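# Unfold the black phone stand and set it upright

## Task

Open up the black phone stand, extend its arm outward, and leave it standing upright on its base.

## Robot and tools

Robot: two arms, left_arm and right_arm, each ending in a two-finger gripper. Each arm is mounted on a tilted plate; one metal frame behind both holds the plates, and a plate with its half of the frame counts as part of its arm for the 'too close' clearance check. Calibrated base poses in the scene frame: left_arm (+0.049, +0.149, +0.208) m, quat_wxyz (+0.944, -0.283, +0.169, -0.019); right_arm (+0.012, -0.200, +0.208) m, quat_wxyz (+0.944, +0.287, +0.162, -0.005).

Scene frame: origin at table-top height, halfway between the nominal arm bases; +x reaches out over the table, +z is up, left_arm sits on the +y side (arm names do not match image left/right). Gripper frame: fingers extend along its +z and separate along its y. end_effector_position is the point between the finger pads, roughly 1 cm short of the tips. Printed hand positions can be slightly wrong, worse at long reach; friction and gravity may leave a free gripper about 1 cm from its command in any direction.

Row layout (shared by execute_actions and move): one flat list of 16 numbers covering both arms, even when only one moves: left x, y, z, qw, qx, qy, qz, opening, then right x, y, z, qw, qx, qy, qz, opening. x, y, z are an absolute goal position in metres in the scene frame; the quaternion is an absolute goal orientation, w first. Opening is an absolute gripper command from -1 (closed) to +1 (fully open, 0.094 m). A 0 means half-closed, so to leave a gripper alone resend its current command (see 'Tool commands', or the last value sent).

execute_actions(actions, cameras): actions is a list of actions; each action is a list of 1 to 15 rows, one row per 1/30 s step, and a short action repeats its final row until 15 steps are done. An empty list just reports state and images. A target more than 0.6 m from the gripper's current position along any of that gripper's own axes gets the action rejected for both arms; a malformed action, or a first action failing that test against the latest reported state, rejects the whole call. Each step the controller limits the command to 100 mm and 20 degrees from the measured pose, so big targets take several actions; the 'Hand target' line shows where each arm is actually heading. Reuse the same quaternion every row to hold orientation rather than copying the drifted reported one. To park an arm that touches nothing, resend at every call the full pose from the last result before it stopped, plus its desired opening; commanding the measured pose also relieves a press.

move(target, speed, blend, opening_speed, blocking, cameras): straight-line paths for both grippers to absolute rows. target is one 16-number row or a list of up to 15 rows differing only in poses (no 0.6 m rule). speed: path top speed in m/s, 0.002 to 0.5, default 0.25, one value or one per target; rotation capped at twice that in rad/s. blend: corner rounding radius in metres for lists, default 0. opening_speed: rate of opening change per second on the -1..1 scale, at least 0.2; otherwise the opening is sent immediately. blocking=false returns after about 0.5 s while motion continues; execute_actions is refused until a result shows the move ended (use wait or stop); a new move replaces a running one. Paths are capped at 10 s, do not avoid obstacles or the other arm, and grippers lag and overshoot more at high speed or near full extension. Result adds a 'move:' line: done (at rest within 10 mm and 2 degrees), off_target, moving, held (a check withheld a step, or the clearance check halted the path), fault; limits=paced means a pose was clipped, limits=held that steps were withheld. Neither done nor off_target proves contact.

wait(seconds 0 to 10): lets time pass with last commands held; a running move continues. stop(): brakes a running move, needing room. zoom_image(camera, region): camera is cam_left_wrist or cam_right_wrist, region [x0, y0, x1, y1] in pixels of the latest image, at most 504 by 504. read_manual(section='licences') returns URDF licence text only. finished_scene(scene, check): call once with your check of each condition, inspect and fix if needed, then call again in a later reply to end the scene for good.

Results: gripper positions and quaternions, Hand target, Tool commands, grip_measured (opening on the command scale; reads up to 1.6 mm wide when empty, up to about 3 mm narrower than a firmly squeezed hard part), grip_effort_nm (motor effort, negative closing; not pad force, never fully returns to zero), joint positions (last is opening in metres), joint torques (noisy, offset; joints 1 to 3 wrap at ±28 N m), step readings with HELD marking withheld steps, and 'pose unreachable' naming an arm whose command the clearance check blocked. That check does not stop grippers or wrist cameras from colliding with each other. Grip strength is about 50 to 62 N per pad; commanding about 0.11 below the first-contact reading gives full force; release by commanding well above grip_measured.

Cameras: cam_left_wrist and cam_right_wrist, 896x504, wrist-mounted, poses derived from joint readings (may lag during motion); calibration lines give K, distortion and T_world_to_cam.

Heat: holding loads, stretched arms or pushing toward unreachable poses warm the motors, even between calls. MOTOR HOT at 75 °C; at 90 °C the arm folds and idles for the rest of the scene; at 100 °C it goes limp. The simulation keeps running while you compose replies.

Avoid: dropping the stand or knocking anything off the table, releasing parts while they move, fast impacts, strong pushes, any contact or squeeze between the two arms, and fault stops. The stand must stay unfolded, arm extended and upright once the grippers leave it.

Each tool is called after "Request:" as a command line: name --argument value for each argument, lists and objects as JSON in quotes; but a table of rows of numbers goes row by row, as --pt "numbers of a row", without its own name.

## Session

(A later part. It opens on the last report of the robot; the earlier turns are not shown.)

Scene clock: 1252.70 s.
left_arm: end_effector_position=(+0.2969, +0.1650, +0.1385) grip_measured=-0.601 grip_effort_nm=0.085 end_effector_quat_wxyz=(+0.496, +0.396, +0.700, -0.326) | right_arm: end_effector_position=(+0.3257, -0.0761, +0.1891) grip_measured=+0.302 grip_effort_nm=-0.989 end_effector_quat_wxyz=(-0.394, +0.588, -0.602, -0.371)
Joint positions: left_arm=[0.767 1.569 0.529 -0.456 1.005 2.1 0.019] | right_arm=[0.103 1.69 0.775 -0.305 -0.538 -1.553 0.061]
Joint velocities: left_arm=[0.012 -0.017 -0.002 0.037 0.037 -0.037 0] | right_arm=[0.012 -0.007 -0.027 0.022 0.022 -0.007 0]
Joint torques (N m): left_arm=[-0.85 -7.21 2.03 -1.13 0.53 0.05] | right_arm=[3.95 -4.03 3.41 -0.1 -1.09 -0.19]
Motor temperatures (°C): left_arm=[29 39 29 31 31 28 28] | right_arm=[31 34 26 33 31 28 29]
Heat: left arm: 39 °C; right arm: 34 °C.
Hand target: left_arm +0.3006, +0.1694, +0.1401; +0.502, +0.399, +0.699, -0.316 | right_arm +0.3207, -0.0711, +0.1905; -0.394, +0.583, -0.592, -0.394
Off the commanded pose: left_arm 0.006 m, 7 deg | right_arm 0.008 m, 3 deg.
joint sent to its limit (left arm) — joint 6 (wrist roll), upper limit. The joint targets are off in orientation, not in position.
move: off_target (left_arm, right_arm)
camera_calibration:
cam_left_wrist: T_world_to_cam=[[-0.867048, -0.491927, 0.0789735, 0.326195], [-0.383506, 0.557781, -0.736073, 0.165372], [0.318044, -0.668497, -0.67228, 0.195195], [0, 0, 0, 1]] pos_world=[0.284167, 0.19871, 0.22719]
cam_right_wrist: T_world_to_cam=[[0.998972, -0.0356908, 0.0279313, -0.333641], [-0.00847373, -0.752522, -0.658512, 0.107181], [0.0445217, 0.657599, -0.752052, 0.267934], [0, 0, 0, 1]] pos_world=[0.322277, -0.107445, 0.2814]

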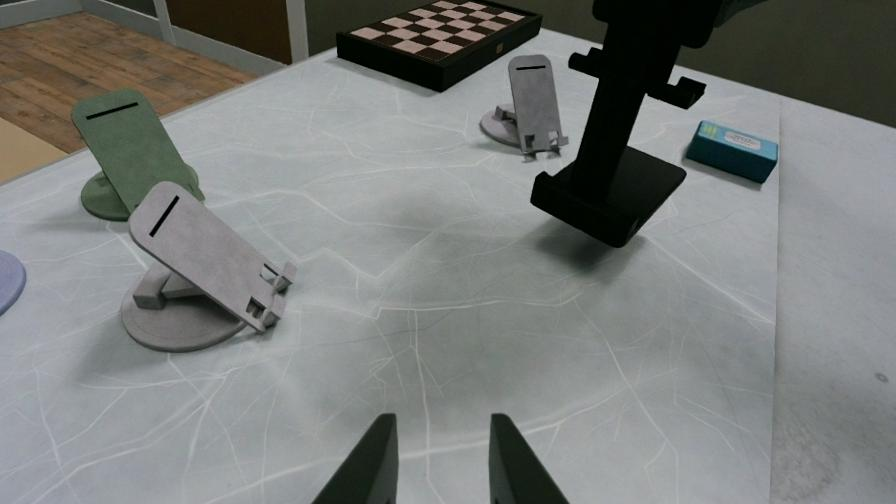

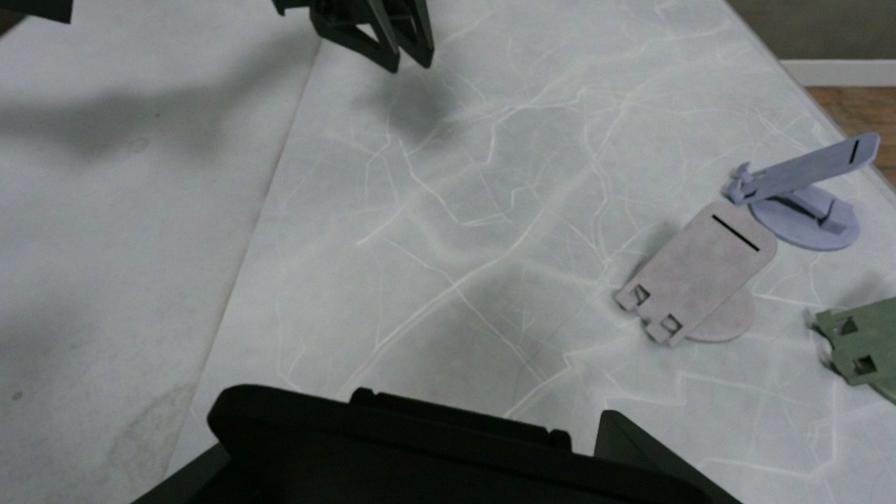

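Request:
move --target '[0.30,0.17,0.14,0.5308,0.4175,0.6554,-0.3381,-0.6,0.32,-0.07,0.152,0.4005,-0.5828,0.5828,0.4005,0.2]' --speed 0.05

Request:
zoom_image --camera "cam_left_wrist" --region '[300, 0, 804, 404]'

Scene clock: 1260.27 s.
left_arm: end_effector_position=(+0.2969, +0.1650, +0.1385) grip_measured=-0.601 grip_effort_nm=0.081 end_effector_quat_wxyz=(+0.496, +0.396, +0.700, -0.326) | right_arm: end_effector_position=(+0.3188, -0.0748, +0.1530) grip_measured=+0.302 grip_effort_nm=-0.989 end_effector_quat_wxyz=(-0.389, +0.589, -0.591, -0.391)
Joint positions: left_arm=[0.767 1.569 0.529 -0.456 1.005 2.1 0.019] | right_arm=[0.02 1.834 0.802 -0.286 -0.586 -1.666 0.061]
Joint velocities: left_arm=[-0.017 -0.022 -0.017 -0.007 0.007 -0.051 0.001] | right_arm=[-0.012 0.002 -0.017 0.051 -0.022 0.022 0]
Joint torques (N m): left_arm=[-0.9 -7.17 2.06 -1.11 0.52 0.05] | right_arm=[4 -4.25 2.4 0.05 -1.03 -0.18]
Motor temperatures (°C): left_arm=[29 39 29 31 31 28 28] | right_arm=[31 34 27 32 31 28 30]
Heat: left arm: 39 °C; right arm: 34 °C.
Hand target: left_arm +0.3006, +0.1694, +0.1401; +0.502, +0.399, +0.699, -0.316 | right_arm +0.3205, -0.0704, +0.1515; -0.400, +0.583, -0.584, -0.399
Off the commanded pose: left_arm 0.006 m, 7 deg | right_arm 0.005 m, 2 deg.
joint sent to its limit (left arm) — joint 6 (wrist roll), upper limit. The joint targets are off in orientation, not in position.
move: off_target (left_arm)
camera_calibration:
cam_left_wrist: T_world_to_cam=[[-0.867048, -0.491927, 0.0789735, 0.326195], [-0.383506, 0.557781, -0.736073, 0.165372], [0.318044, -0.668497, -0.67228, 0.195195], [0, 0, 0, 1]] pos_world=[0.284167, 0.19871, 0.22719]
cam_right_wrist: T_world_to_cam=[[0.999976, -0.00229031, 0.00650582, -0.320239], [0.00272479, -0.735348, -0.677685, 0.0849777], [0.00633615, 0.677686, -0.735324, 0.251262], [0, 0, 0, 1]] pos_world=[0.318408, -0.108522, 0.244431]

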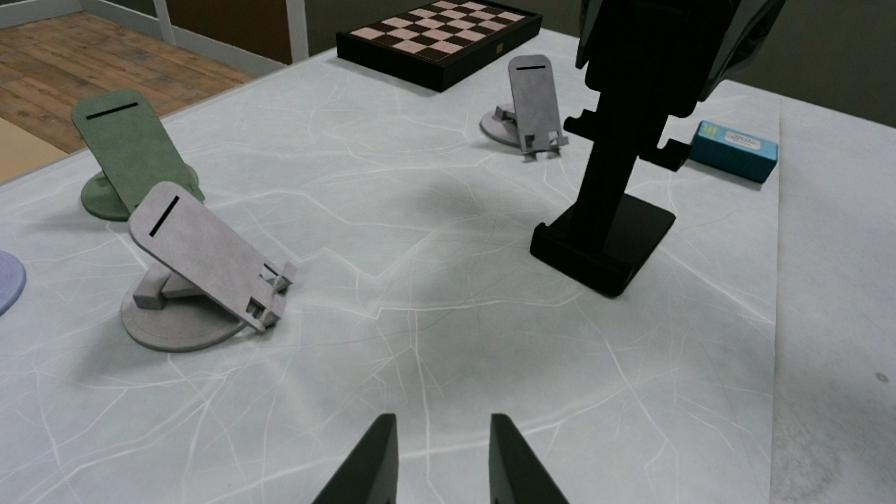

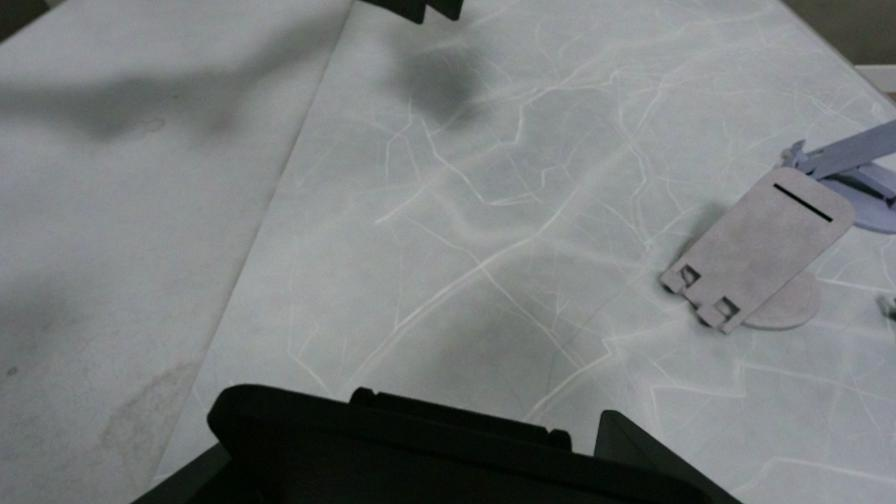

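Scaled by 1.000.

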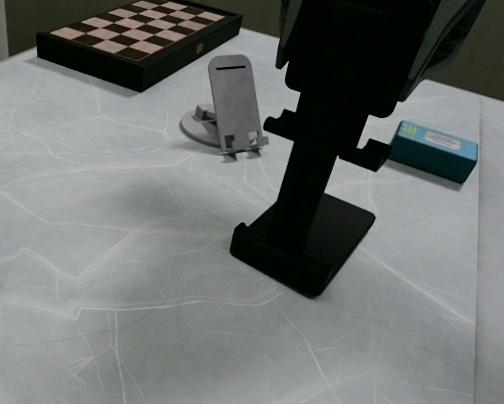

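Request:
move --pt "0.30 0.17 0.14 0.5308 0.4175 0.6554 -0.3381 -0.6 0.32 -0.07 0.172 0.4005 -0.5828 0.5828 0.4005 0.2" --pt "0.30 0.17 0.14 0.5308 0.4175 0.6554 -0.3381 -0.6 0.335 -0.06 0.172 0.3487 -0.6494 0.5074 0.4463 0.2" --pt "0.30 0.17 0.14 0.5308 0.4175 0.6554 -0.3381 -0.6 0.335 -0.06 0.152 0.3487 -0.6494 0.5074 0.4463 0.2" --speed 0.06

Request:
zoom_image --camera "cam_left_wrist" --region '[300, 0, 804, 404]'

Scene clock: 1274.30 s.
left_arm: end_effector_position=(+0.2969, +0.1650, +0.1385) grip_measured=-0.601 grip_effort_nm=0.081 end_effector_quat_wxyz=(+0.496, +0.396, +0.700, -0.326) | right_arm: end_effector_position=(+0.3405, -0.0640, +0.1562) grip_measured=+0.302 grip_effort_nm=-0.984 end_effector_quat_wxyz=(-0.353, +0.652, -0.514, -0.431)
Joint positions: left_arm=[0.767 1.569 0.529 -0.456 1.005 2.1 0.019] | right_arm=[0.07 2.015 1.137 -0.646 -0.557 -1.843 0.061]
Joint velocities: left_arm=[-0.007 0.012 0.012 0.037 0.007 0.022 0] | right_arm=[-0.007 -0.007 0.002 0.022 0.095 -0.11 -0.001]
Joint torques (N m): left_arm=[-0.94 -7.2 1.98 -1.11 0.53 0.06] | right_arm=[5.33 -5.42 2.96 -0.52 -0.78 -0.16]
Motor temperatures (°C): left_arm=[29 39 29 31 31 28 28] | right_arm=[31 34 27 31 31 28 30]
Heat: left arm: 39 °C; right arm: 34 °C.
Hand target: left_arm +0.3006, +0.1694, +0.1401; +0.502, +0.399, +0.699, -0.316 | right_arm +0.3354, -0.0603, +0.1522; -0.348, +0.649, -0.509, -0.446
Off the commanded pose: left_arm 0.006 m, 7 deg | right_arm 0.008 m, 2 deg.
joint sent to its limit (left arm) — joint 6 (wrist roll), upper limit. The joint targets are off in orientation, not in position.
move: off_target (left_arm)
camera_calibration:
cam_left_wrist: T_world_to_cam=[[-0.867048, -0.491927, 0.0789735, 0.326195], [-0.383506, 0.557781, -0.736073, 0.165372], [0.318044, -0.668497, -0.67228, 0.195195], [0, 0, 0, 1]] pos_world=[0.284167, 0.19871, 0.22719]
cam_right_wrist: T_world_to_cam=[[0.97478, 0.221432, 0.0277879, -0.322392], [0.179522, -0.704066, -0.687068, 0.0383552], [-0.132574, 0.674729, -0.726061, 0.291875], [0, 0, 0, 1]] pos_world=[0.346071, -0.0985438, 0.24723]

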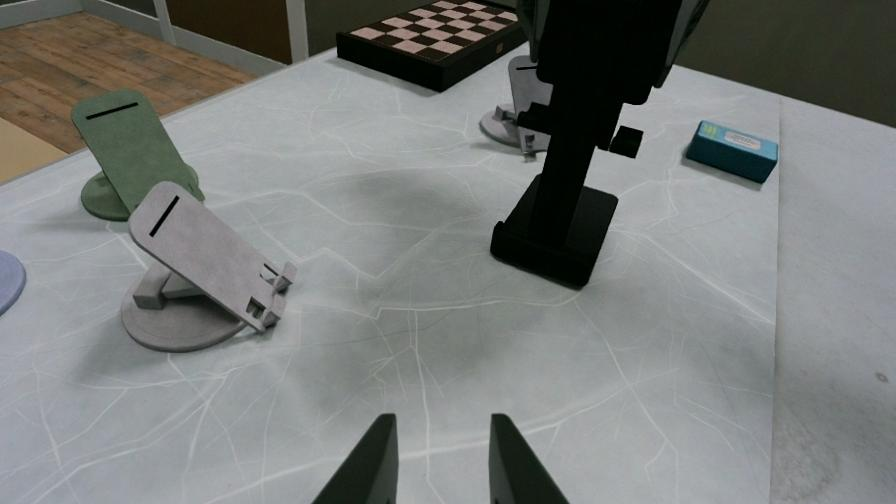

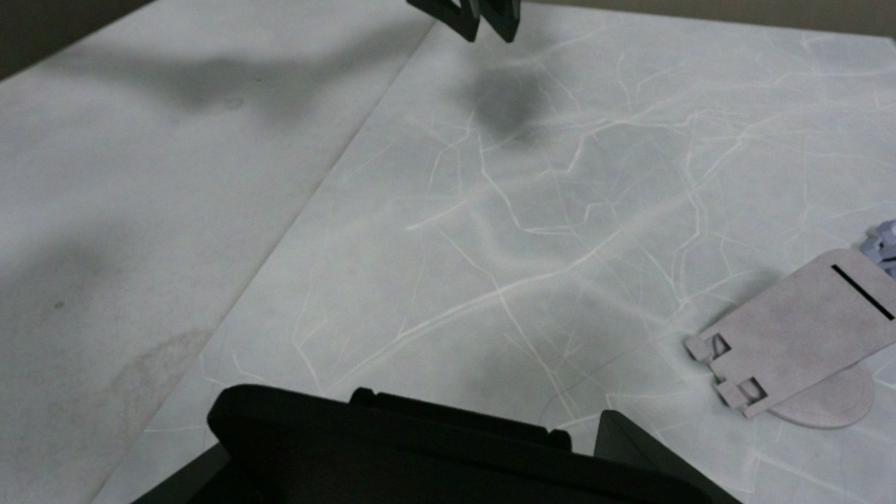

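Scaled by 1.000.

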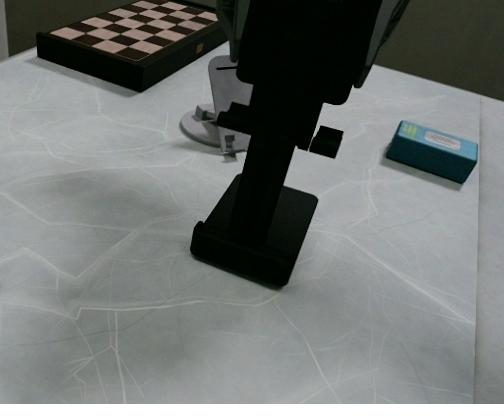

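Request:
move --pt "0.333 0.09 0.10 0.4777 0.5213 0.4777 -0.5213 0.0 0.335 -0.06 0.148 0.3487 -0.6494 0.5074 0.4463 0.2" --pt "0.333 0.05 0.05 0.4777 0.5213 0.4777 -0.5213 0.0 0.335 -0.06 0.148 0.3487 -0.6494 0.5074 0.4463 0.2" --speed 0.12

Scene clock: 1284.50 s.
left_arm: end_effector_position=(+0.3386, +0.0586, +0.0583) grip_measured=-0.001 grip_effort_nm=0.081 end_effector_quat_wxyz=(+0.433, +0.506, +0.574, -0.476) | right_arm: end_effector_position=(+0.3398, -0.0640, +0.1539) grip_measured=+0.302 grip_effort_nm=-0.984 end_effector_quat_wxyz=(-0.353, +0.654, -0.512, -0.431)
Joint positions: left_arm=[0.379 2.25 1.042 -0.5 0.857 2.102 0.047] | right_arm=[0.066 2.022 1.139 -0.646 -0.557 -1.854 0.061]
Joint velocities: left_arm=[-0.002 -0.002 -0.002 -0.007 0.007 -0.051 0] | right_arm=[0.007 0.032 0.002 0.125 -0.007 -0.007 -0.002]
Joint torques (N m): left_arm=[-4.59 -3.85 1.52 -1.02 0.66 0.05] | right_arm=[5.09 -5.04 3.04 -0.47 -0.77 -0.12]
Motor temperatures (°C): left_arm=[29 39 29 31 31 28 28] | right_arm=[31 34 27 31 31 28 30]
Heat: left arm: 39 °C; right arm: 34 °C.
Hand target: left_arm +0.3329, +0.0480, +0.0502; +0.436, +0.499, +0.569, -0.486 | right_arm +0.3351, -0.0600, +0.1481; -0.349, +0.649, -0.508, -0.446
Off the commanded pose: left_arm 0.013 m, 13 deg | right_arm 0.009 m, 2 deg.
joint sent to its limit (left arm) — joint 6 (wrist roll), upper limit. The joint targets are off in orientation, not in position.
move: off_target (left_arm)
camera_calibration:
cam_left_wrist: T_world_to_cam=[[-0.990761, -0.0526665, 0.124979, 0.32978], [-0.132582, 0.570147, -0.810774, 0.100304], [-0.0285558, -0.819853, -0.571862, 0.177225], [0, 0, 0, 1]] pos_world=[0.345092, 0.105478, 0.141456]
cam_right_wrist: T_world_to_cam=[[0.973744, 0.225547, 0.0308254, -0.321493], [0.184471, -0.702462, -0.687399, 0.0353619], [-0.133387, 0.675037, -0.725626, 0.290314], [0, 0, 0, 1]] pos_world=[0.345253, -0.0986203, 0.244877]

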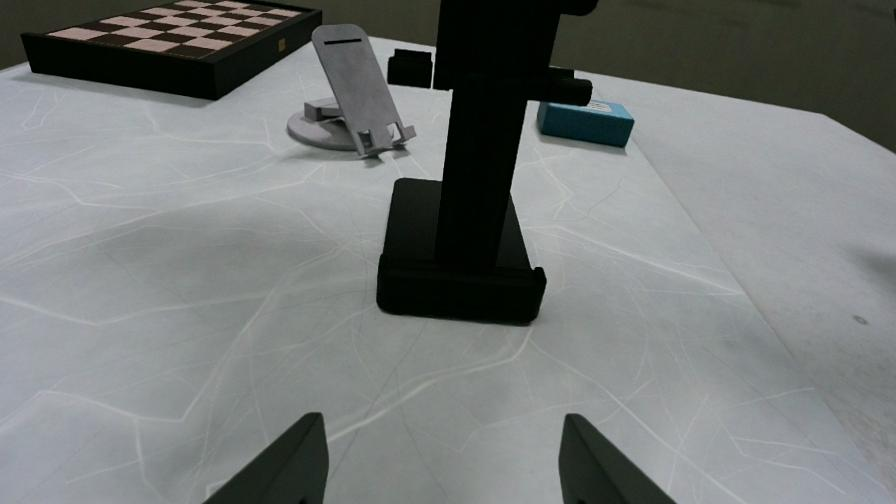

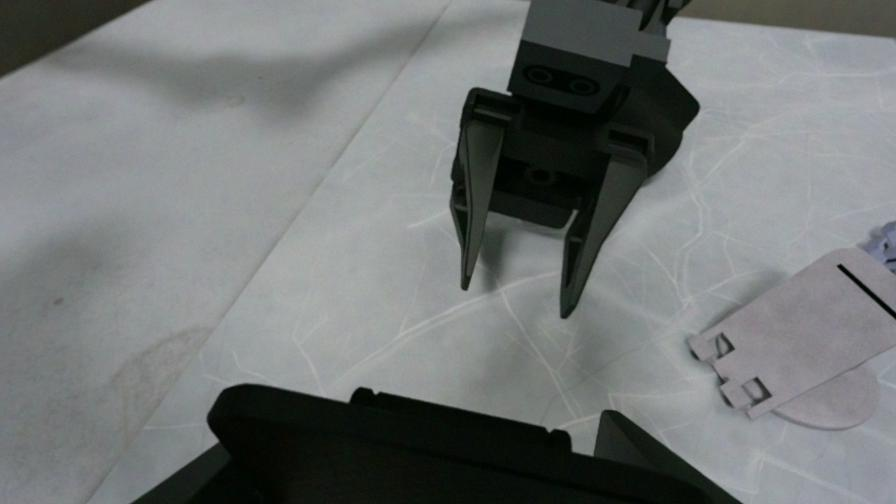

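Request:
move --target '[0.326,-0.005,0.046,0.4777,0.5233,0.5233,-0.4777,0.0,0.335,-0.06,0.148,0.3487,-0.6494,0.5074,0.4463,0.2]' --speed 0.08

Scene clock: 1288.93 s.
left_arm: end_effector_position=(+0.3549, +0.0108, +0.0485) grip_measured=-0.001 grip_effort_nm=0.081 end_effector_quat_wxyz=(+0.498, +0.547, +0.524, -0.423) | right_arm: end_effector_position=(+0.3398, -0.0640, +0.1539) grip_measured=+0.302 grip_effort_nm=-0.989 end_effector_quat_wxyz=(-0.353, +0.654, -0.512, -0.431)
Joint positions: left_arm=[0.265 2.35 1.025 -0.205 0.907 2.097 0.047] | right_arm=[0.066 2.022 1.139 -0.646 -0.557 -1.854 0.061]
Joint velocities: left_arm=[0.002 -0.017 -0.007 -0.007 -0.022 -0.037 0.001] | right_arm=[0.002 0.007 -0.002 -0.051 -0.007 -0.051 0]
Joint torques (N m): left_arm=[-5.44 -2.99 -0.47 -1.34 0.8 -0.11] | right_arm=[5.09 -5.01 2.93 -0.53 -0.79 -0.15]
Motor temperatures (°C): left_arm=[29 38 29 31 31 28 28] | right_arm=[31 34 27 31 31 28 30]
Heat: left arm: 38 °C; right arm: 34 °C.
Hand target: left_arm +0.3267, -0.0042, +0.0477; +0.478, +0.522, +0.524, -0.475 | right_arm +0.3351, -0.0601, +0.1481; -0.349, +0.649, -0.508, -0.446
Off the commanded pose: left_arm 0.033 m, 7 deg | right_arm 0.009 m, 2 deg.
move: off_target (left_arm)
camera_calibration:
cam_left_wrist: T_world_to_cam=[[-0.994441, -0.0635412, -0.0839598, 0.356184], [0.0346845, 0.555202, -0.830992, 0.063514], [0.0994169, -0.829285, -0.549912, 0.0865904], [0, 0, 0, 1]] pos_world=[0.343392, 0.0591773, 0.130302]
cam_right_wrist: T_world_to_cam=[[0.973744, 0.225547, 0.0308254, -0.321493], [0.184471, -0.702462, -0.687399, 0.0353619], [-0.133387, 0.675037, -0.725626, 0.290314], [0, 0, 0, 1]] pos_world=[0.345253, -0.0986203, 0.244877]

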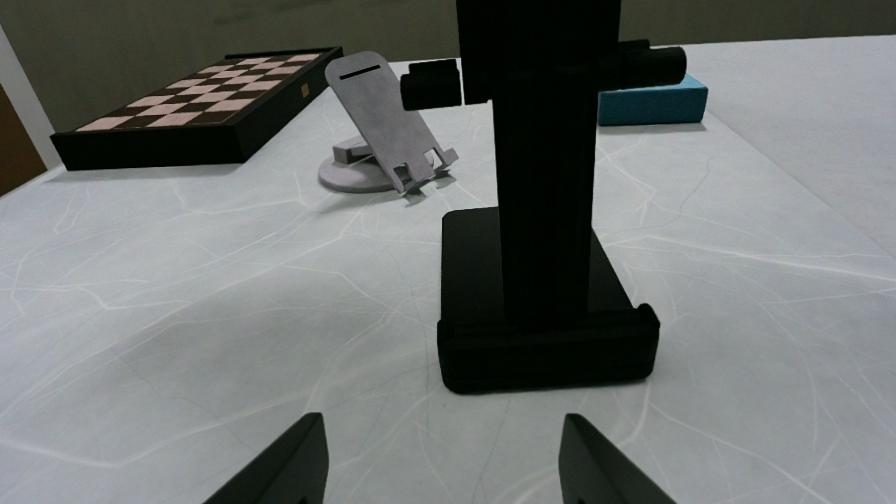

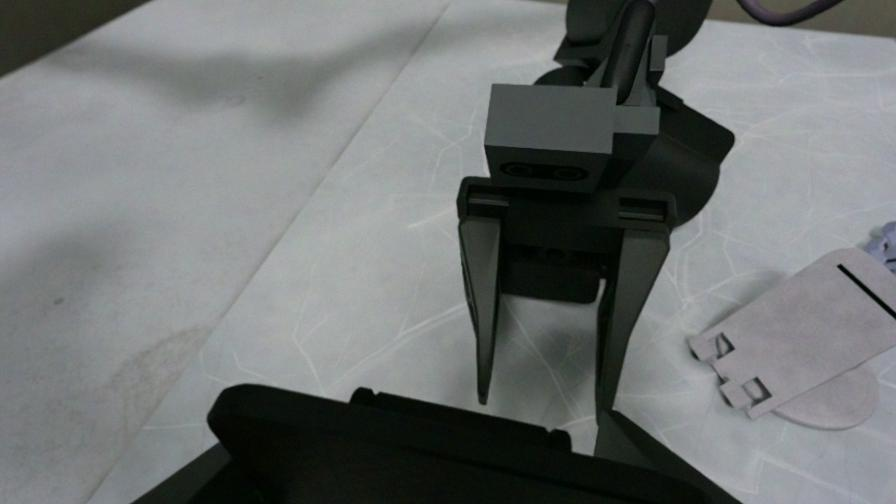

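Request:
move --target '[0.320,-0.005,0.046,0.4777,0.5233,0.5233,-0.4777,0.0,0.335,-0.06,0.148,0.3487,-0.6494,0.5074,0.4463,0.2]' --speed 0.06

Scene clock: 1291.80 s.
left_arm: end_effector_position=(+0.3553, +0.0102, +0.0471) grip_measured=-0.001 grip_effort_nm=0.081 end_effector_quat_wxyz=(+0.502, +0.548, +0.523, -0.417) | right_arm: end_effector_position=(+0.3398, -0.0640, +0.1539) grip_measured=+0.302 grip_effort_nm=-0.989 end_effector_quat_wxyz=(-0.353, +0.654, -0.512, -0.431)
Joint positions: left_arm=[0.265 2.352 1.019 -0.183 0.908 2.098 0.047] | right_arm=[0.066 2.022 1.139 -0.646 -0.557 -1.854 0.061]
Joint velocities: left_arm=[-0.002 0.012 0.027 -0.051 -0.022 -0.022 -0.001] | right_arm=[-0.007 0.022 -0.002 0.022 -0.007 -0.007 0]
Joint torques (N m): left_arm=[-4.85 -3.21 -1.52 -1.49 0.77 0.06] | right_arm=[4.94 -4.94 3.04 -0.49 -0.84 -0.16]
Motor temperatures (°C): left_arm=[29 38 29 32 31 28 28] | right_arm=[31 34 27 31 31 28 31]
Heat: left arm: 38 °C; right arm: 34 °C.
Hand target: left_arm +0.3208, -0.0040, +0.0478; +0.477, +0.522, +0.523, -0.476 | right_arm +0.3351, -0.0601, +0.1481; -0.349, +0.649, -0.508, -0.446
Off the commanded pose: left_arm 0.038 m, 8 deg | right_arm 0.009 m, 2 deg.
move: off_target (left_arm)
camera_calibration:
cam_left_wrist: T_world_to_cam=[[-0.992946, -0.06927, -0.09623, 0.356561], [0.041359, 0.558272, -0.828627, 0.0601985], [0.111121, -0.826761, -0.551469, 0.0811145], [0, 0, 0, 1]] pos_world=[0.342542, 0.0581541, 0.128926]
cam_right_wrist: T_world_to_cam=[[0.973744, 0.225547, 0.0308254, -0.321493], [0.184471, -0.702462, -0.687399, 0.0353619], [-0.133387, 0.675037, -0.725626, 0.290314], [0, 0, 0, 1]] pos_world=[0.345253, -0.0986203, 0.244877]

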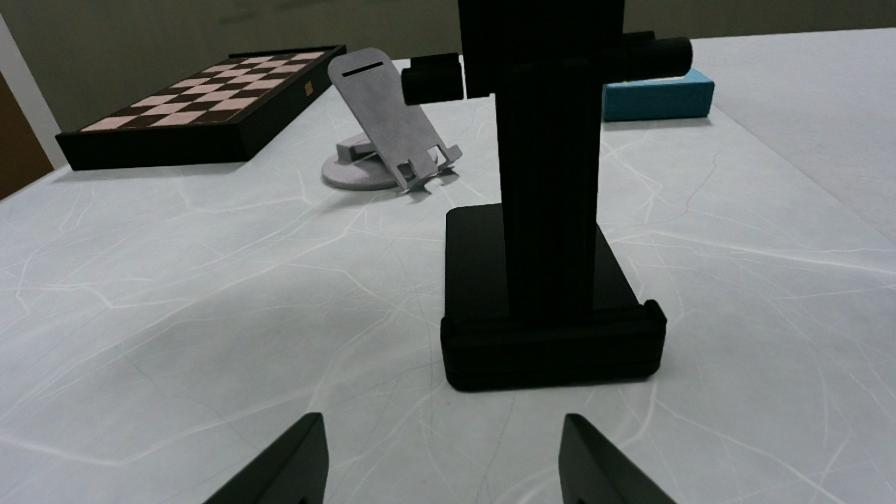

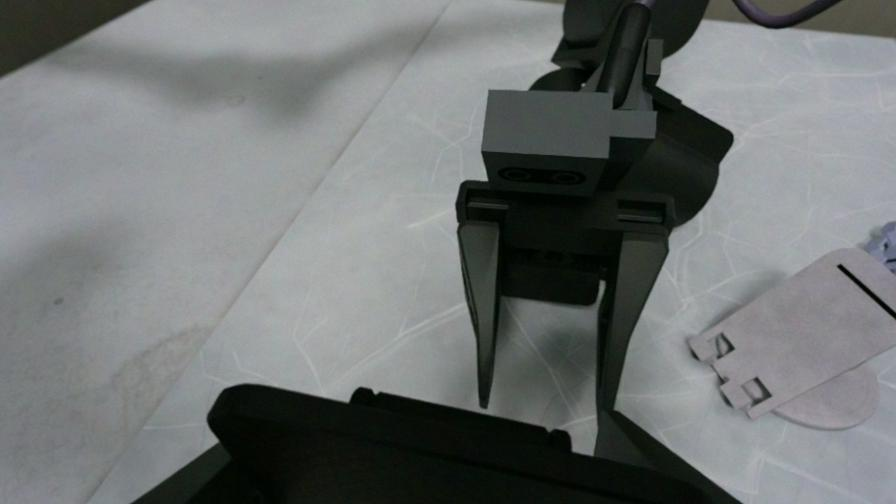

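Request:
move --pt "0.31 0.06 0.055 0.4777 0.5233 0.5233 -0.4777 0.0 0.335 -0.06 0.148 0.3487 -0.6494 0.5074 0.4463 0.2" --pt "0.318 0.01 0.050 0.4777 0.5233 0.5233 -0.4777 0.0 0.335 -0.06 0.148 0.3487 -0.6494 0.5074 0.4463 0.2" --speed 0.08

Scene clock: 1296.93 s.
left_arm: end_effector_position=(+0.3285, +0.0208, +0.0536) grip_measured=-0.001 grip_effort_nm=0.081 end_effector_quat_wxyz=(+0.472, +0.531, +0.543, -0.448) | right_arm: end_effector_position=(+0.3398, -0.0640, +0.1539) grip_measured=+0.302 grip_effort_nm=-0.989 end_effector_quat_wxyz=(-0.353, +0.654, -0.512, -0.431)
Joint positions: left_arm=[0.306 2.311 0.95 -0.248 0.891 2.101 0.047] | right_arm=[0.066 2.022 1.139 -0.646 -0.557 -1.854 0.061]
Joint velocities: left_arm=[0.007 -0.002 -0.017 0.022 -0.007 -0.037 0] | right_arm=[0.002 0.002 0.007 -0.007 0.022 0.007 0.001]
Joint torques (N m): left_arm=[-5.01 -3.34 0.9 -1.12 0.77 0.05] | right_arm=[5.38 -5 2.93 -0.53 -0.75 -0.15]
Motor temperatures (°C): left_arm=[29 37 29 32 31 28 28] | right_arm=[31 33 27 31 31 28 31]
Heat: left arm: 37 °C; right arm: 33 °C.
Hand target: left_arm +0.3174, +0.0102, +0.0505; +0.470, +0.519, +0.538, -0.471 | right_arm +0.3351, -0.0601, +0.1481; -0.349, +0.649, -0.508, -0.446
Off the commanded pose: left_arm 0.016 m, 4 deg | right_arm 0.009 m, 2 deg.
joint sent to its limit (left arm) — joint 6 (wrist roll), upper limit. The joint targets still meet the commanded pose.
move: off_target (left_arm)
camera_calibration:
cam_left_wrist: T_world_to_cam=[[-0.998599, -0.0528319, 0.00311905, 0.327512], [-0.0320812, 0.557402, -0.829623, 0.0849025], [0.042092, -0.82856, -0.558315, 0.119558], [0, 0, 0, 1]] pos_world=[0.324744, 0.0690391, 0.136167]
cam_right_wrist: T_world_to_cam=[[0.973744, 0.225547, 0.0308254, -0.321493], [0.184471, -0.702462, -0.687399, 0.0353619], [-0.133387, 0.675037, -0.725626, 0.290314], [0, 0, 0, 1]] pos_world=[0.345253, -0.0986203, 0.244877]

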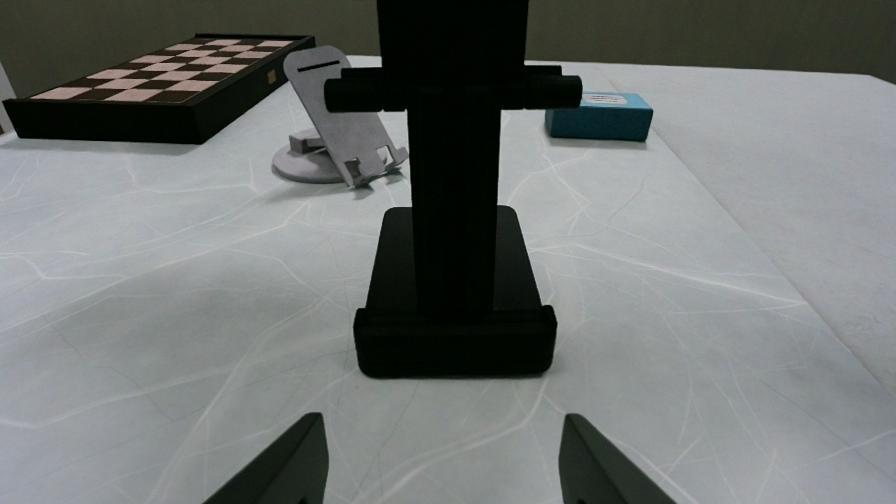

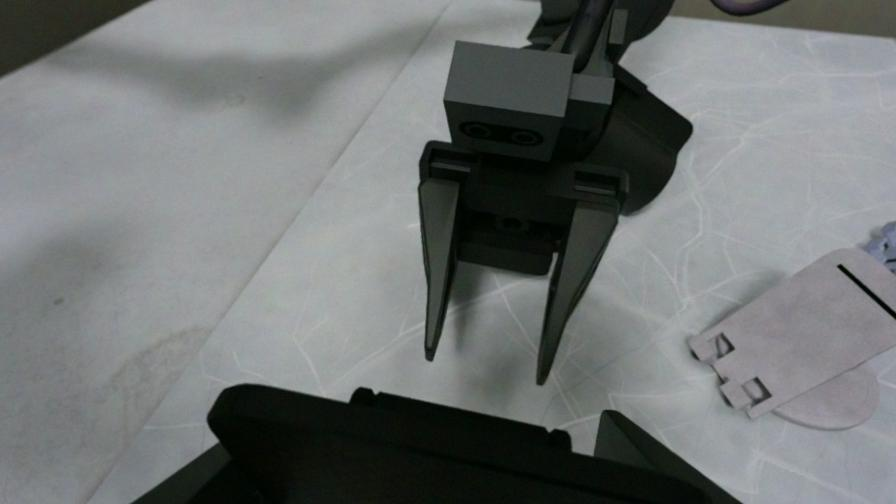

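Request:
move --target '[0.315,-0.03,0.047,0.4777,0.5233,0.5233,-0.4777,0.0,0.335,-0.06,0.148,0.3487,-0.6494,0.5074,0.4463,0.2]' --speed 0.05

Scene clock: 1302.93 s.
left_arm: end_effector_position=(+0.3314, -0.0189, +0.0474) grip_measured=-0.001 grip_effort_nm=0.081 end_effector_quat_wxyz=(+0.488, +0.537, +0.526, -0.442) | right_arm: end_effector_position=(+0.3398, -0.0640, +0.1539) grip_measured=+0.302 grip_effort_nm=-0.979 end_effector_quat_wxyz=(-0.353, +0.654, -0.512, -0.431)
Joint positions: left_arm=[0.21 2.408 0.95 -0.042 0.91 2 0.047] | right_arm=[0.066 2.022 1.139 -0.646 -0.557 -1.854 0.061]
Joint velocities: left_arm=[-0.017 0.012 -0.012 -0.022 0.022 -0.051 -0.001] | right_arm=[-0.002 -0.022 0.012 0.051 0.007 0.007 0.001]
Joint torques (N m): left_arm=[-5.97 -3.79 0.32 -1.02 0.81 -0.14] | right_arm=[5.29 -5.04 2.97 -0.51 -0.78 -0.18]
Motor temperatures (°C): left_arm=[29 37 29 32 31 28 28] | right_arm=[31 33 27 31 31 28 31]
Heat: left arm: 37 °C; right arm: 33 °C.
Hand target: left_arm +0.3151, -0.0298, +0.0477; +0.478, +0.522, +0.523, -0.475 | right_arm +0.3351, -0.0601, +0.1481; -0.349, +0.649, -0.508, -0.446
Off the commanded pose: left_arm 0.020 m, 5 deg | right_arm 0.009 m, 2 deg.
move: off_target (left_arm)
camera_calibration:
cam_left_wrist: T_world_to_cam=[[-0.997979, -0.0486014, -0.0409334, 0.330283], [0.00818005, 0.540565, -0.841263, 0.0889154], [0.0630137, -0.839897, -0.539075, 0.0749987], [0, 0, 0, 1]] pos_world=[0.324163, 0.0309789, 0.128751]
cam_right_wrist: T_world_to_cam=[[0.973744, 0.225547, 0.0308254, -0.321493], [0.184471, -0.702462, -0.687399, 0.0353619], [-0.133387, 0.675037, -0.725626, 0.290314], [0, 0, 0, 1]] pos_world=[0.345253, -0.0986203, 0.244877]

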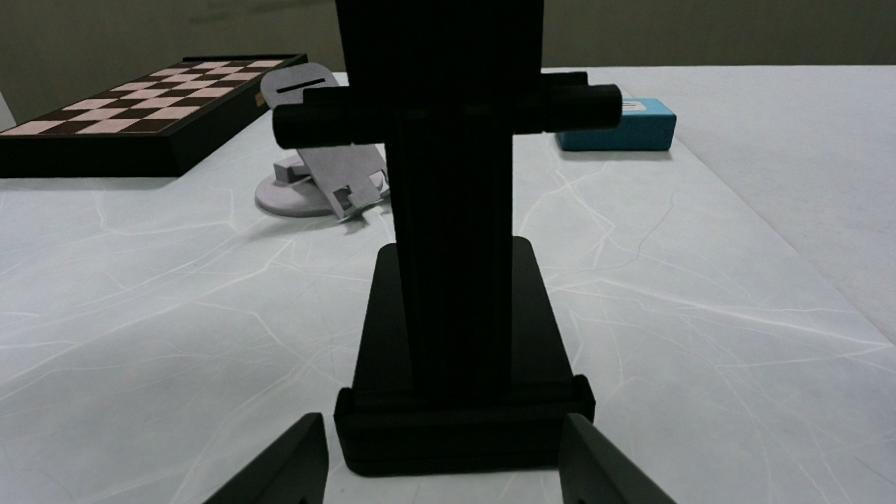

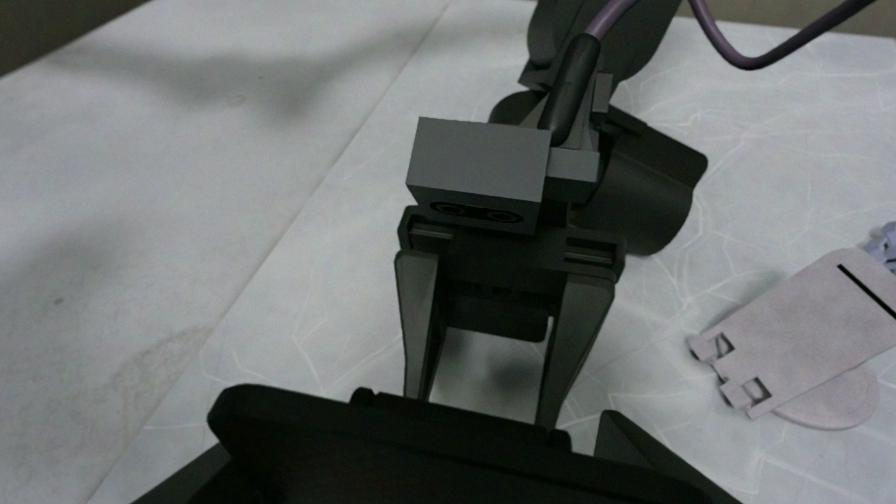

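Request:
move --target '[0.313,-0.06,0.046,0.4777,0.5233,0.5233,-0.4777,0.0,0.335,-0.06,0.148,0.3487,-0.6494,0.5074,0.4463,0.2]' --speed 0.05

Scene clock: 1306.20 s.
left_arm: end_effector_position=(+0.3257, -0.0501, +0.0425) grip_measured=-0.001 grip_effort_nm=0.081 end_effector_quat_wxyz=(+0.481, +0.528, +0.530, -0.457) | right_arm: end_effector_position=(+0.3398, -0.0640, +0.1539) grip_measured=+0.302 grip_effort_nm=-0.984 end_effector_quat_wxyz=(-0.353, +0.654, -0.512, -0.431)
Joint positions: left_arm=[0.138 2.492 0.95 0.11 0.91 1.868 0.047] | right_arm=[0.066 2.022 1.139 -0.646 -0.557 -1.854 0.061]
Joint velocities: left_arm=[0.017 0.007 0.002 -0.037 -0.022 0.037 0] | right_arm=[0.002 0.007 -0.007 -0.007 -0.022 -0.037 -0.001]
Joint torques (N m): left_arm=[-7.19 -5.2 -1.16 -0.55 0.75 -0.11] | right_arm=[5.19 -5.01 3.11 -0.45 -0.85 -0.19]
Motor temperatures (°C): left_arm=[30 37 29 32 31 28 28] | right_arm=[31 33 27 31 31 28 31]
Heat: left arm: 37 °C; right arm: 33 °C.
Hand target: left_arm +0.3130, -0.0597, +0.0462; +0.477, +0.522, +0.522, -0.476 | right_arm +0.3351, -0.0601, +0.1481; -0.349, +0.649, -0.508, -0.446
Off the commanded pose: left_arm 0.016 m, 3 deg | right_arm 0.009 m, 2 deg.
move: off_target (left_arm)
camera_calibration:
cam_left_wrist: T_world_to_cam=[[-0.999089, -0.0422933, -0.00568008, 0.322059], [-0.0175947, 0.52954, -0.848102, 0.109823], [0.0388769, -0.84723, -0.529802, 0.0535793], [0, 0, 0, 1]] pos_world=[0.321614, 0.000859259, 0.123357]
cam_right_wrist: T_world_to_cam=[[0.973701, 0.225685, 0.0311783, -0.321524], [0.184809, -0.702383, -0.687389, 0.0352506], [-0.133235, 0.675074, -0.72562, 0.290263], [0, 0, 0, 1]] pos_world=[0.345227, -0.0986265, 0.244876]

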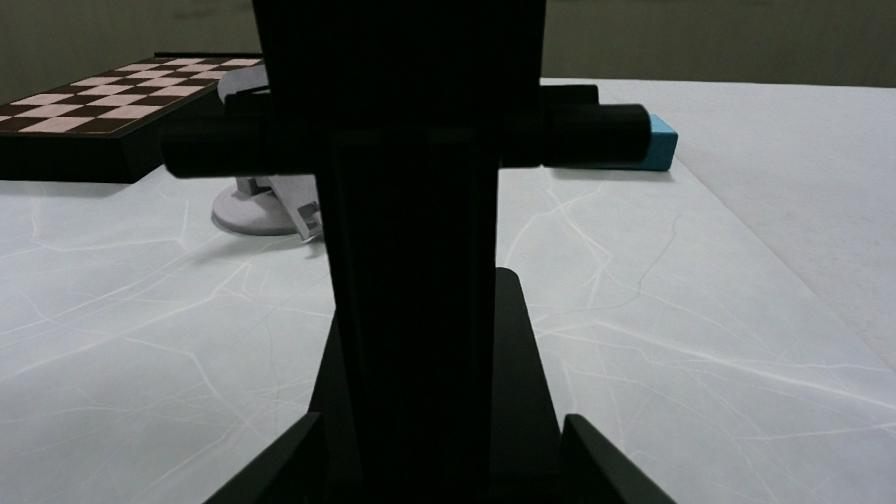

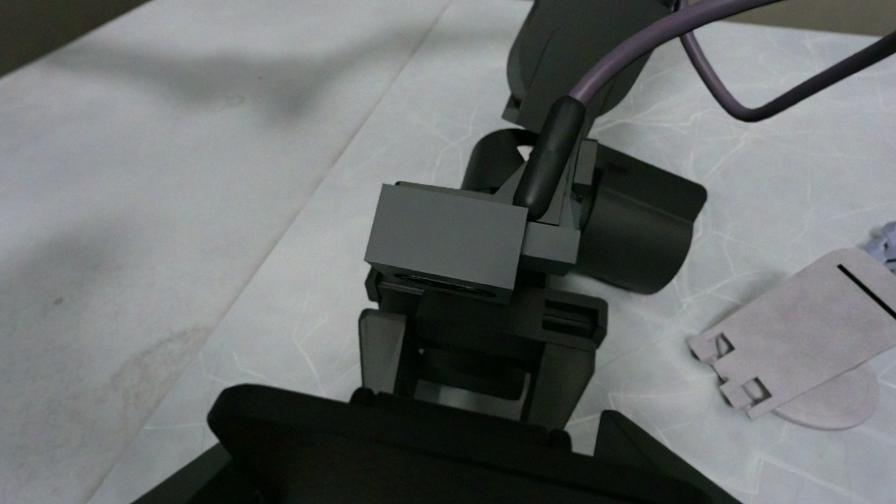

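Request:
move --target '[0.317,-0.076,0.048,0.4777,0.5233,0.5233,-0.4777,0.0,0.335,-0.06,0.148,0.3487,-0.6494,0.5074,0.4463,0.2]' --speed 0.05

Request:
move --target '[0.317,-0.074,0.048,0.4777,0.5233,0.5233,-0.4777,-0.9,0.335,-0.06,0.148,0.3487,-0.6494,0.5074,0.4463,0.2]' --speed 0.05 --opening_speed 0.25

Scene clock: 1310.47 s.
left_arm: end_effector_position=(+0.3278, -0.0662, +0.0456) grip_measured=-0.001 grip_effort_nm=0.076 end_effector_quat_wxyz=(+0.482, +0.524, +0.530, -0.461) | right_arm: end_effector_position=(+0.3398, -0.0640, +0.1539) grip_measured=+0.302 grip_effort_nm=-0.984 end_effector_quat_wxyz=(-0.353, +0.654, -0.512, -0.431)
Joint positions: left_arm=[0.09 2.518 0.95 0.194 0.91 1.785 0.047] | right_arm=[0.066 2.022 1.139 -0.646 -0.557 -1.854 0.061]
Joint velocities: left_arm=[0.002 -0.012 0.007 -0.007 -0.11 -0.022 0] | right_arm=[-0.002 -0.022 -0.002 0.037 -0.037 0.022 0]
Joint torques (N m): left_arm=[-7.71 -5.3 -0.42 -0.39 0.72 -0.11] | right_arm=[5.24 -5.2 3.17 -0.54 -0.78 -0.13]
Motor temperatures (°C): left_arm=[30 37 29 31 31 28 28] | right_arm=[31 33 27 31 31 28 31]
Heat: left arm: 37 °C; right arm: 33 °C.
Hand target: left_arm +0.3169, -0.0757, +0.0482; +0.477, +0.522, +0.522, -0.477 | right_arm +0.3351, -0.0601, +0.1481; -0.349, +0.649, -0.508, -0.446
Off the commanded pose: left_arm 0.015 m, 2 deg | right_arm 0.009 m, 2 deg.
move: off_target (left_arm)
camera_calibration:
cam_left_wrist: T_world_to_cam=[[-0.999043, -0.0436423, 0.00287648, 0.323028], [-0.0252756, 0.522424, -0.852311, 0.123235], [0.035694, -0.851568, -0.523028, 0.041995], [0, 0, 0, 1]] pos_world=[0.324334, -0.0145219, 0.12607]
cam_right_wrist: T_world_to_cam=[[0.973701, 0.225685, 0.0311783, -0.321524], [0.184809, -0.702383, -0.687389, 0.0352506], [-0.133235, 0.675074, -0.72562, 0.290263], [0, 0, 0, 1]] pos_world=[0.345227, -0.0986265, 0.244876]

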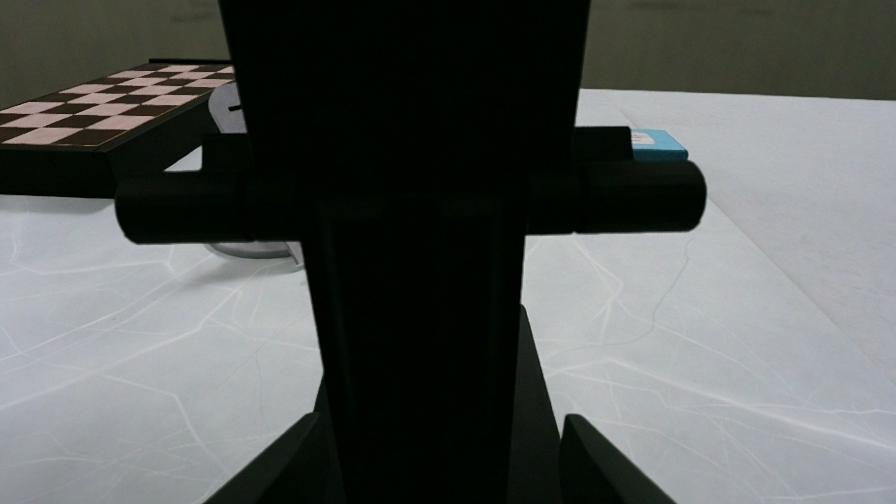

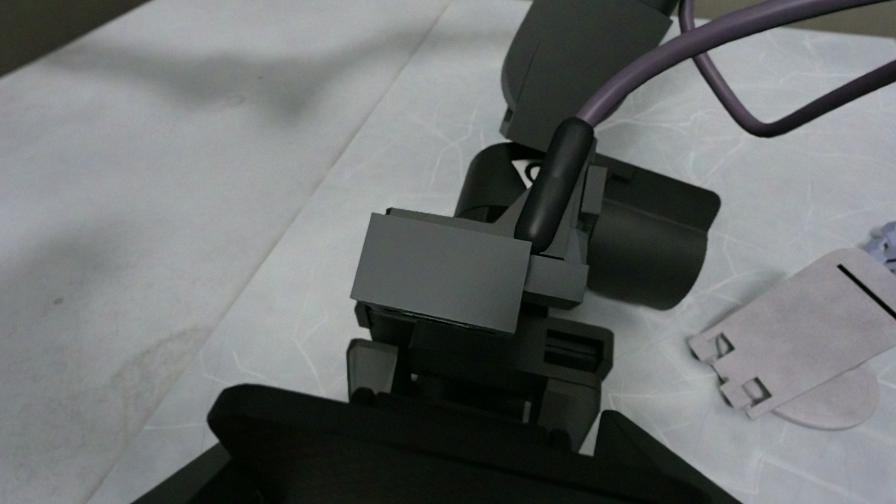

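Scene clock: 1314.27 s.
left_arm: end_effector_position=(+0.3281, -0.0662, +0.0455) grip_measured=-0.469 grip_effort_nm=-1.018 end_effector_quat_wxyz=(+0.482, +0.524, +0.530, -0.461) | right_arm: end_effector_position=(+0.3384, -0.0642, +0.1541) grip_measured=+0.302 grip_effort_nm=-0.989 end_effector_quat_wxyz=(-0.351, +0.654, -0.511, -0.433)
Joint positions: left_arm=[0.09 2.518 0.95 0.195 0.91 1.784 0.025] | right_arm=[0.066 2.022 1.139 -0.652 -0.556 -1.856 0.061]
Joint velocities: left_arm=[0.012 -0.002 0.007 -0.051 0.066 -0.022 0] | right_arm=[-0.007 -0.017 0.002 -0.066 -0.066 -0.037 -0.001]
Joint torques (N m): left_arm=[-7.16 -5.72 -0.29 -0.56 0.73 0.06] | right_arm=[5.08 -5.14 3.1 -0.43 -0.85 -0.15]
Motor temperatures (°C): left_arm=[30 37 29 31 31 28 28] | right_arm=[31 33 27 31 31 28 31]
Heat: left arm: 37 °C; right arm: 33 °C.
Hand target: left_arm +0.3169, -0.0737, +0.0480; +0.477, +0.522, +0.522, -0.477 | right_arm +0.3350, -0.0601, +0.1481; -0.349, +0.649, -0.508, -0.446
Off the commanded pose: left_arm 0.014 m, 2 deg | right_arm 0.008 m, 2 deg.
move: off_target (left_arm)
camera_calibration:
cam_left_wrist: T_world_to_cam=[[-0.999001, -0.0445902, 0.00309045, 0.32321], [-0.0259603, 0.522551, -0.852213, 0.123418], [0.0363854, -0.851441, -0.523187, 0.0417576], [0, 0, 0, 1]] pos_world=[0.324572, -0.014526, 0.126026]
cam_right_wrist: T_world_to_cam=[[0.972835, 0.229924, 0.0269486, -0.318872], [0.184965, -0.702004, -0.687734, 0.0354732], [-0.139208, 0.674037, -0.725462, 0.292297], [0, 0, 0, 1]] pos_world=[0.344339, -0.0988004, 0.245039]

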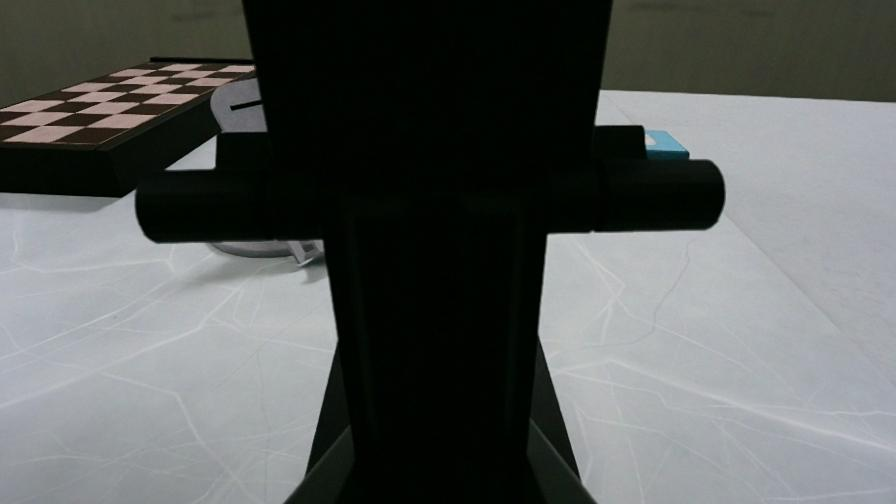

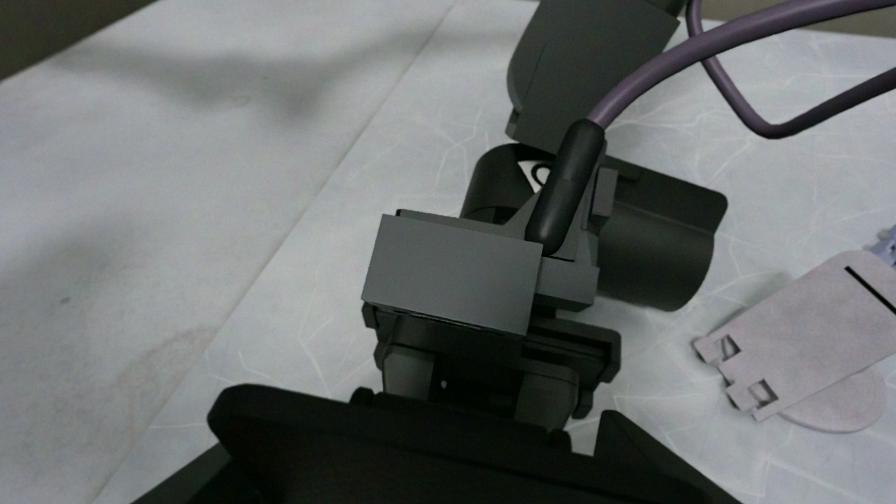

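Request:
execute_actions --actions '[]'

Scene clock: 1327.87 s.
left_arm: end_effector_position=(+0.3281, -0.0662, +0.0455) grip_measured=-0.469 grip_effort_nm=-1.013 end_effector_quat_wxyz=(+0.482, +0.524, +0.530, -0.461) | right_arm: end_effector_position=(+0.3384, -0.0642, +0.1541) grip_measured=+0.302 grip_effort_nm=-0.984 end_effector_quat_wxyz=(-0.351, +0.654, -0.511, -0.433)
Joint positions: left_arm=[0.09 2.518 0.95 0.195 0.91 1.784 0.025] | right_arm=[0.066 2.022 1.139 -0.652 -0.556 -1.856 0.061]
Joint velocities: left_arm=[0.002 -0.002 -0.017 -0.051 0.007 -0.007 -0.001] | right_arm=[-0.012 0.007 -0.007 0.022 0.066 0.051 -0.001]
Joint torques (N m): left_arm=[-7.06 -5.61 -0.27 -0.54 0.73 0.04] | right_arm=[5.12 -4.92 3.02 -0.45 -0.81 -0.14]
Motor temperatures (°C): left_arm=[30 38 28 31 31 28 29] | right_arm=[31 33 27 30 31 28 31]
Heat: left arm: 38 °C; right arm: 33 °C.
Hand target: left_arm +0.3169, -0.0737, +0.0480; +0.477, +0.522, +0.522, -0.477 | right_arm +0.3350, -0.0601, +0.1481; -0.349, +0.649, -0.508, -0.446
Tool commands: left_gripper/opening=-0.9 right_gripper/opening=+0.2
Off the commanded pose: left_arm 0.014 m, 2 deg | right_arm 0.008 m, 2 deg.
camera_calibration:
cam_left_wrist: T_world_to_cam=[[-0.999001, -0.0445902, 0.00309045, 0.32321], [-0.0259603, 0.522551, -0.852213, 0.123418], [0.0363854, -0.851441, -0.523187, 0.0417576], [0, 0, 0, 1]] pos_world=[0.324572, -0.014526, 0.126026]
cam_right_wrist: T_world_to_cam=[[0.972835, 0.229924, 0.0269486, -0.318872], [0.184965, -0.702004, -0.687734, 0.0354732], [-0.139208, 0.674037, -0.725462, 0.292297], [0, 0, 0, 1]] pos_world=[0.344339, -0.0988004, 0.245039]

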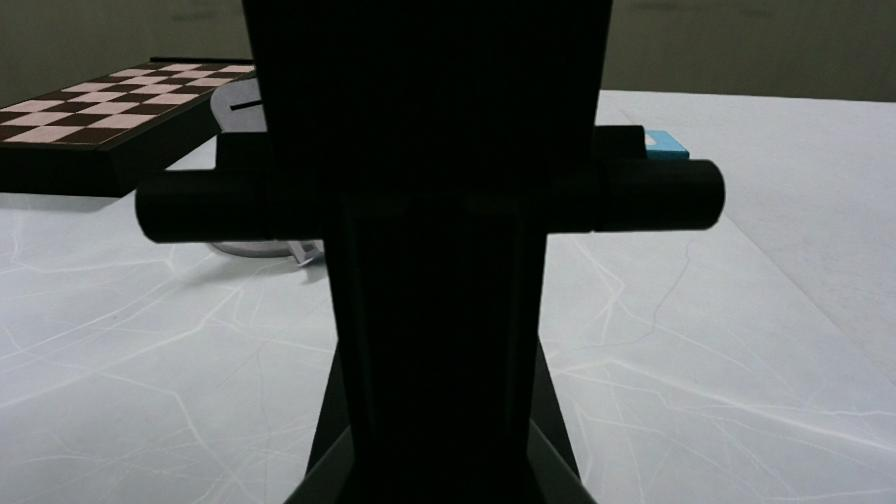

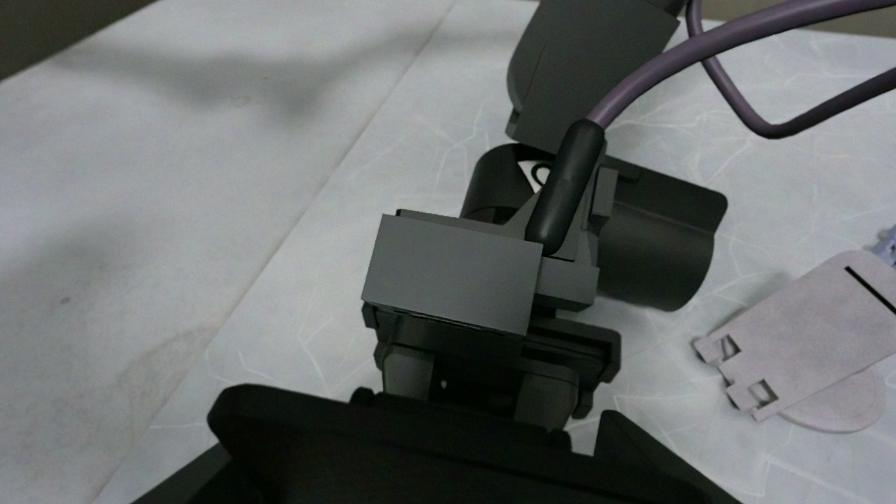

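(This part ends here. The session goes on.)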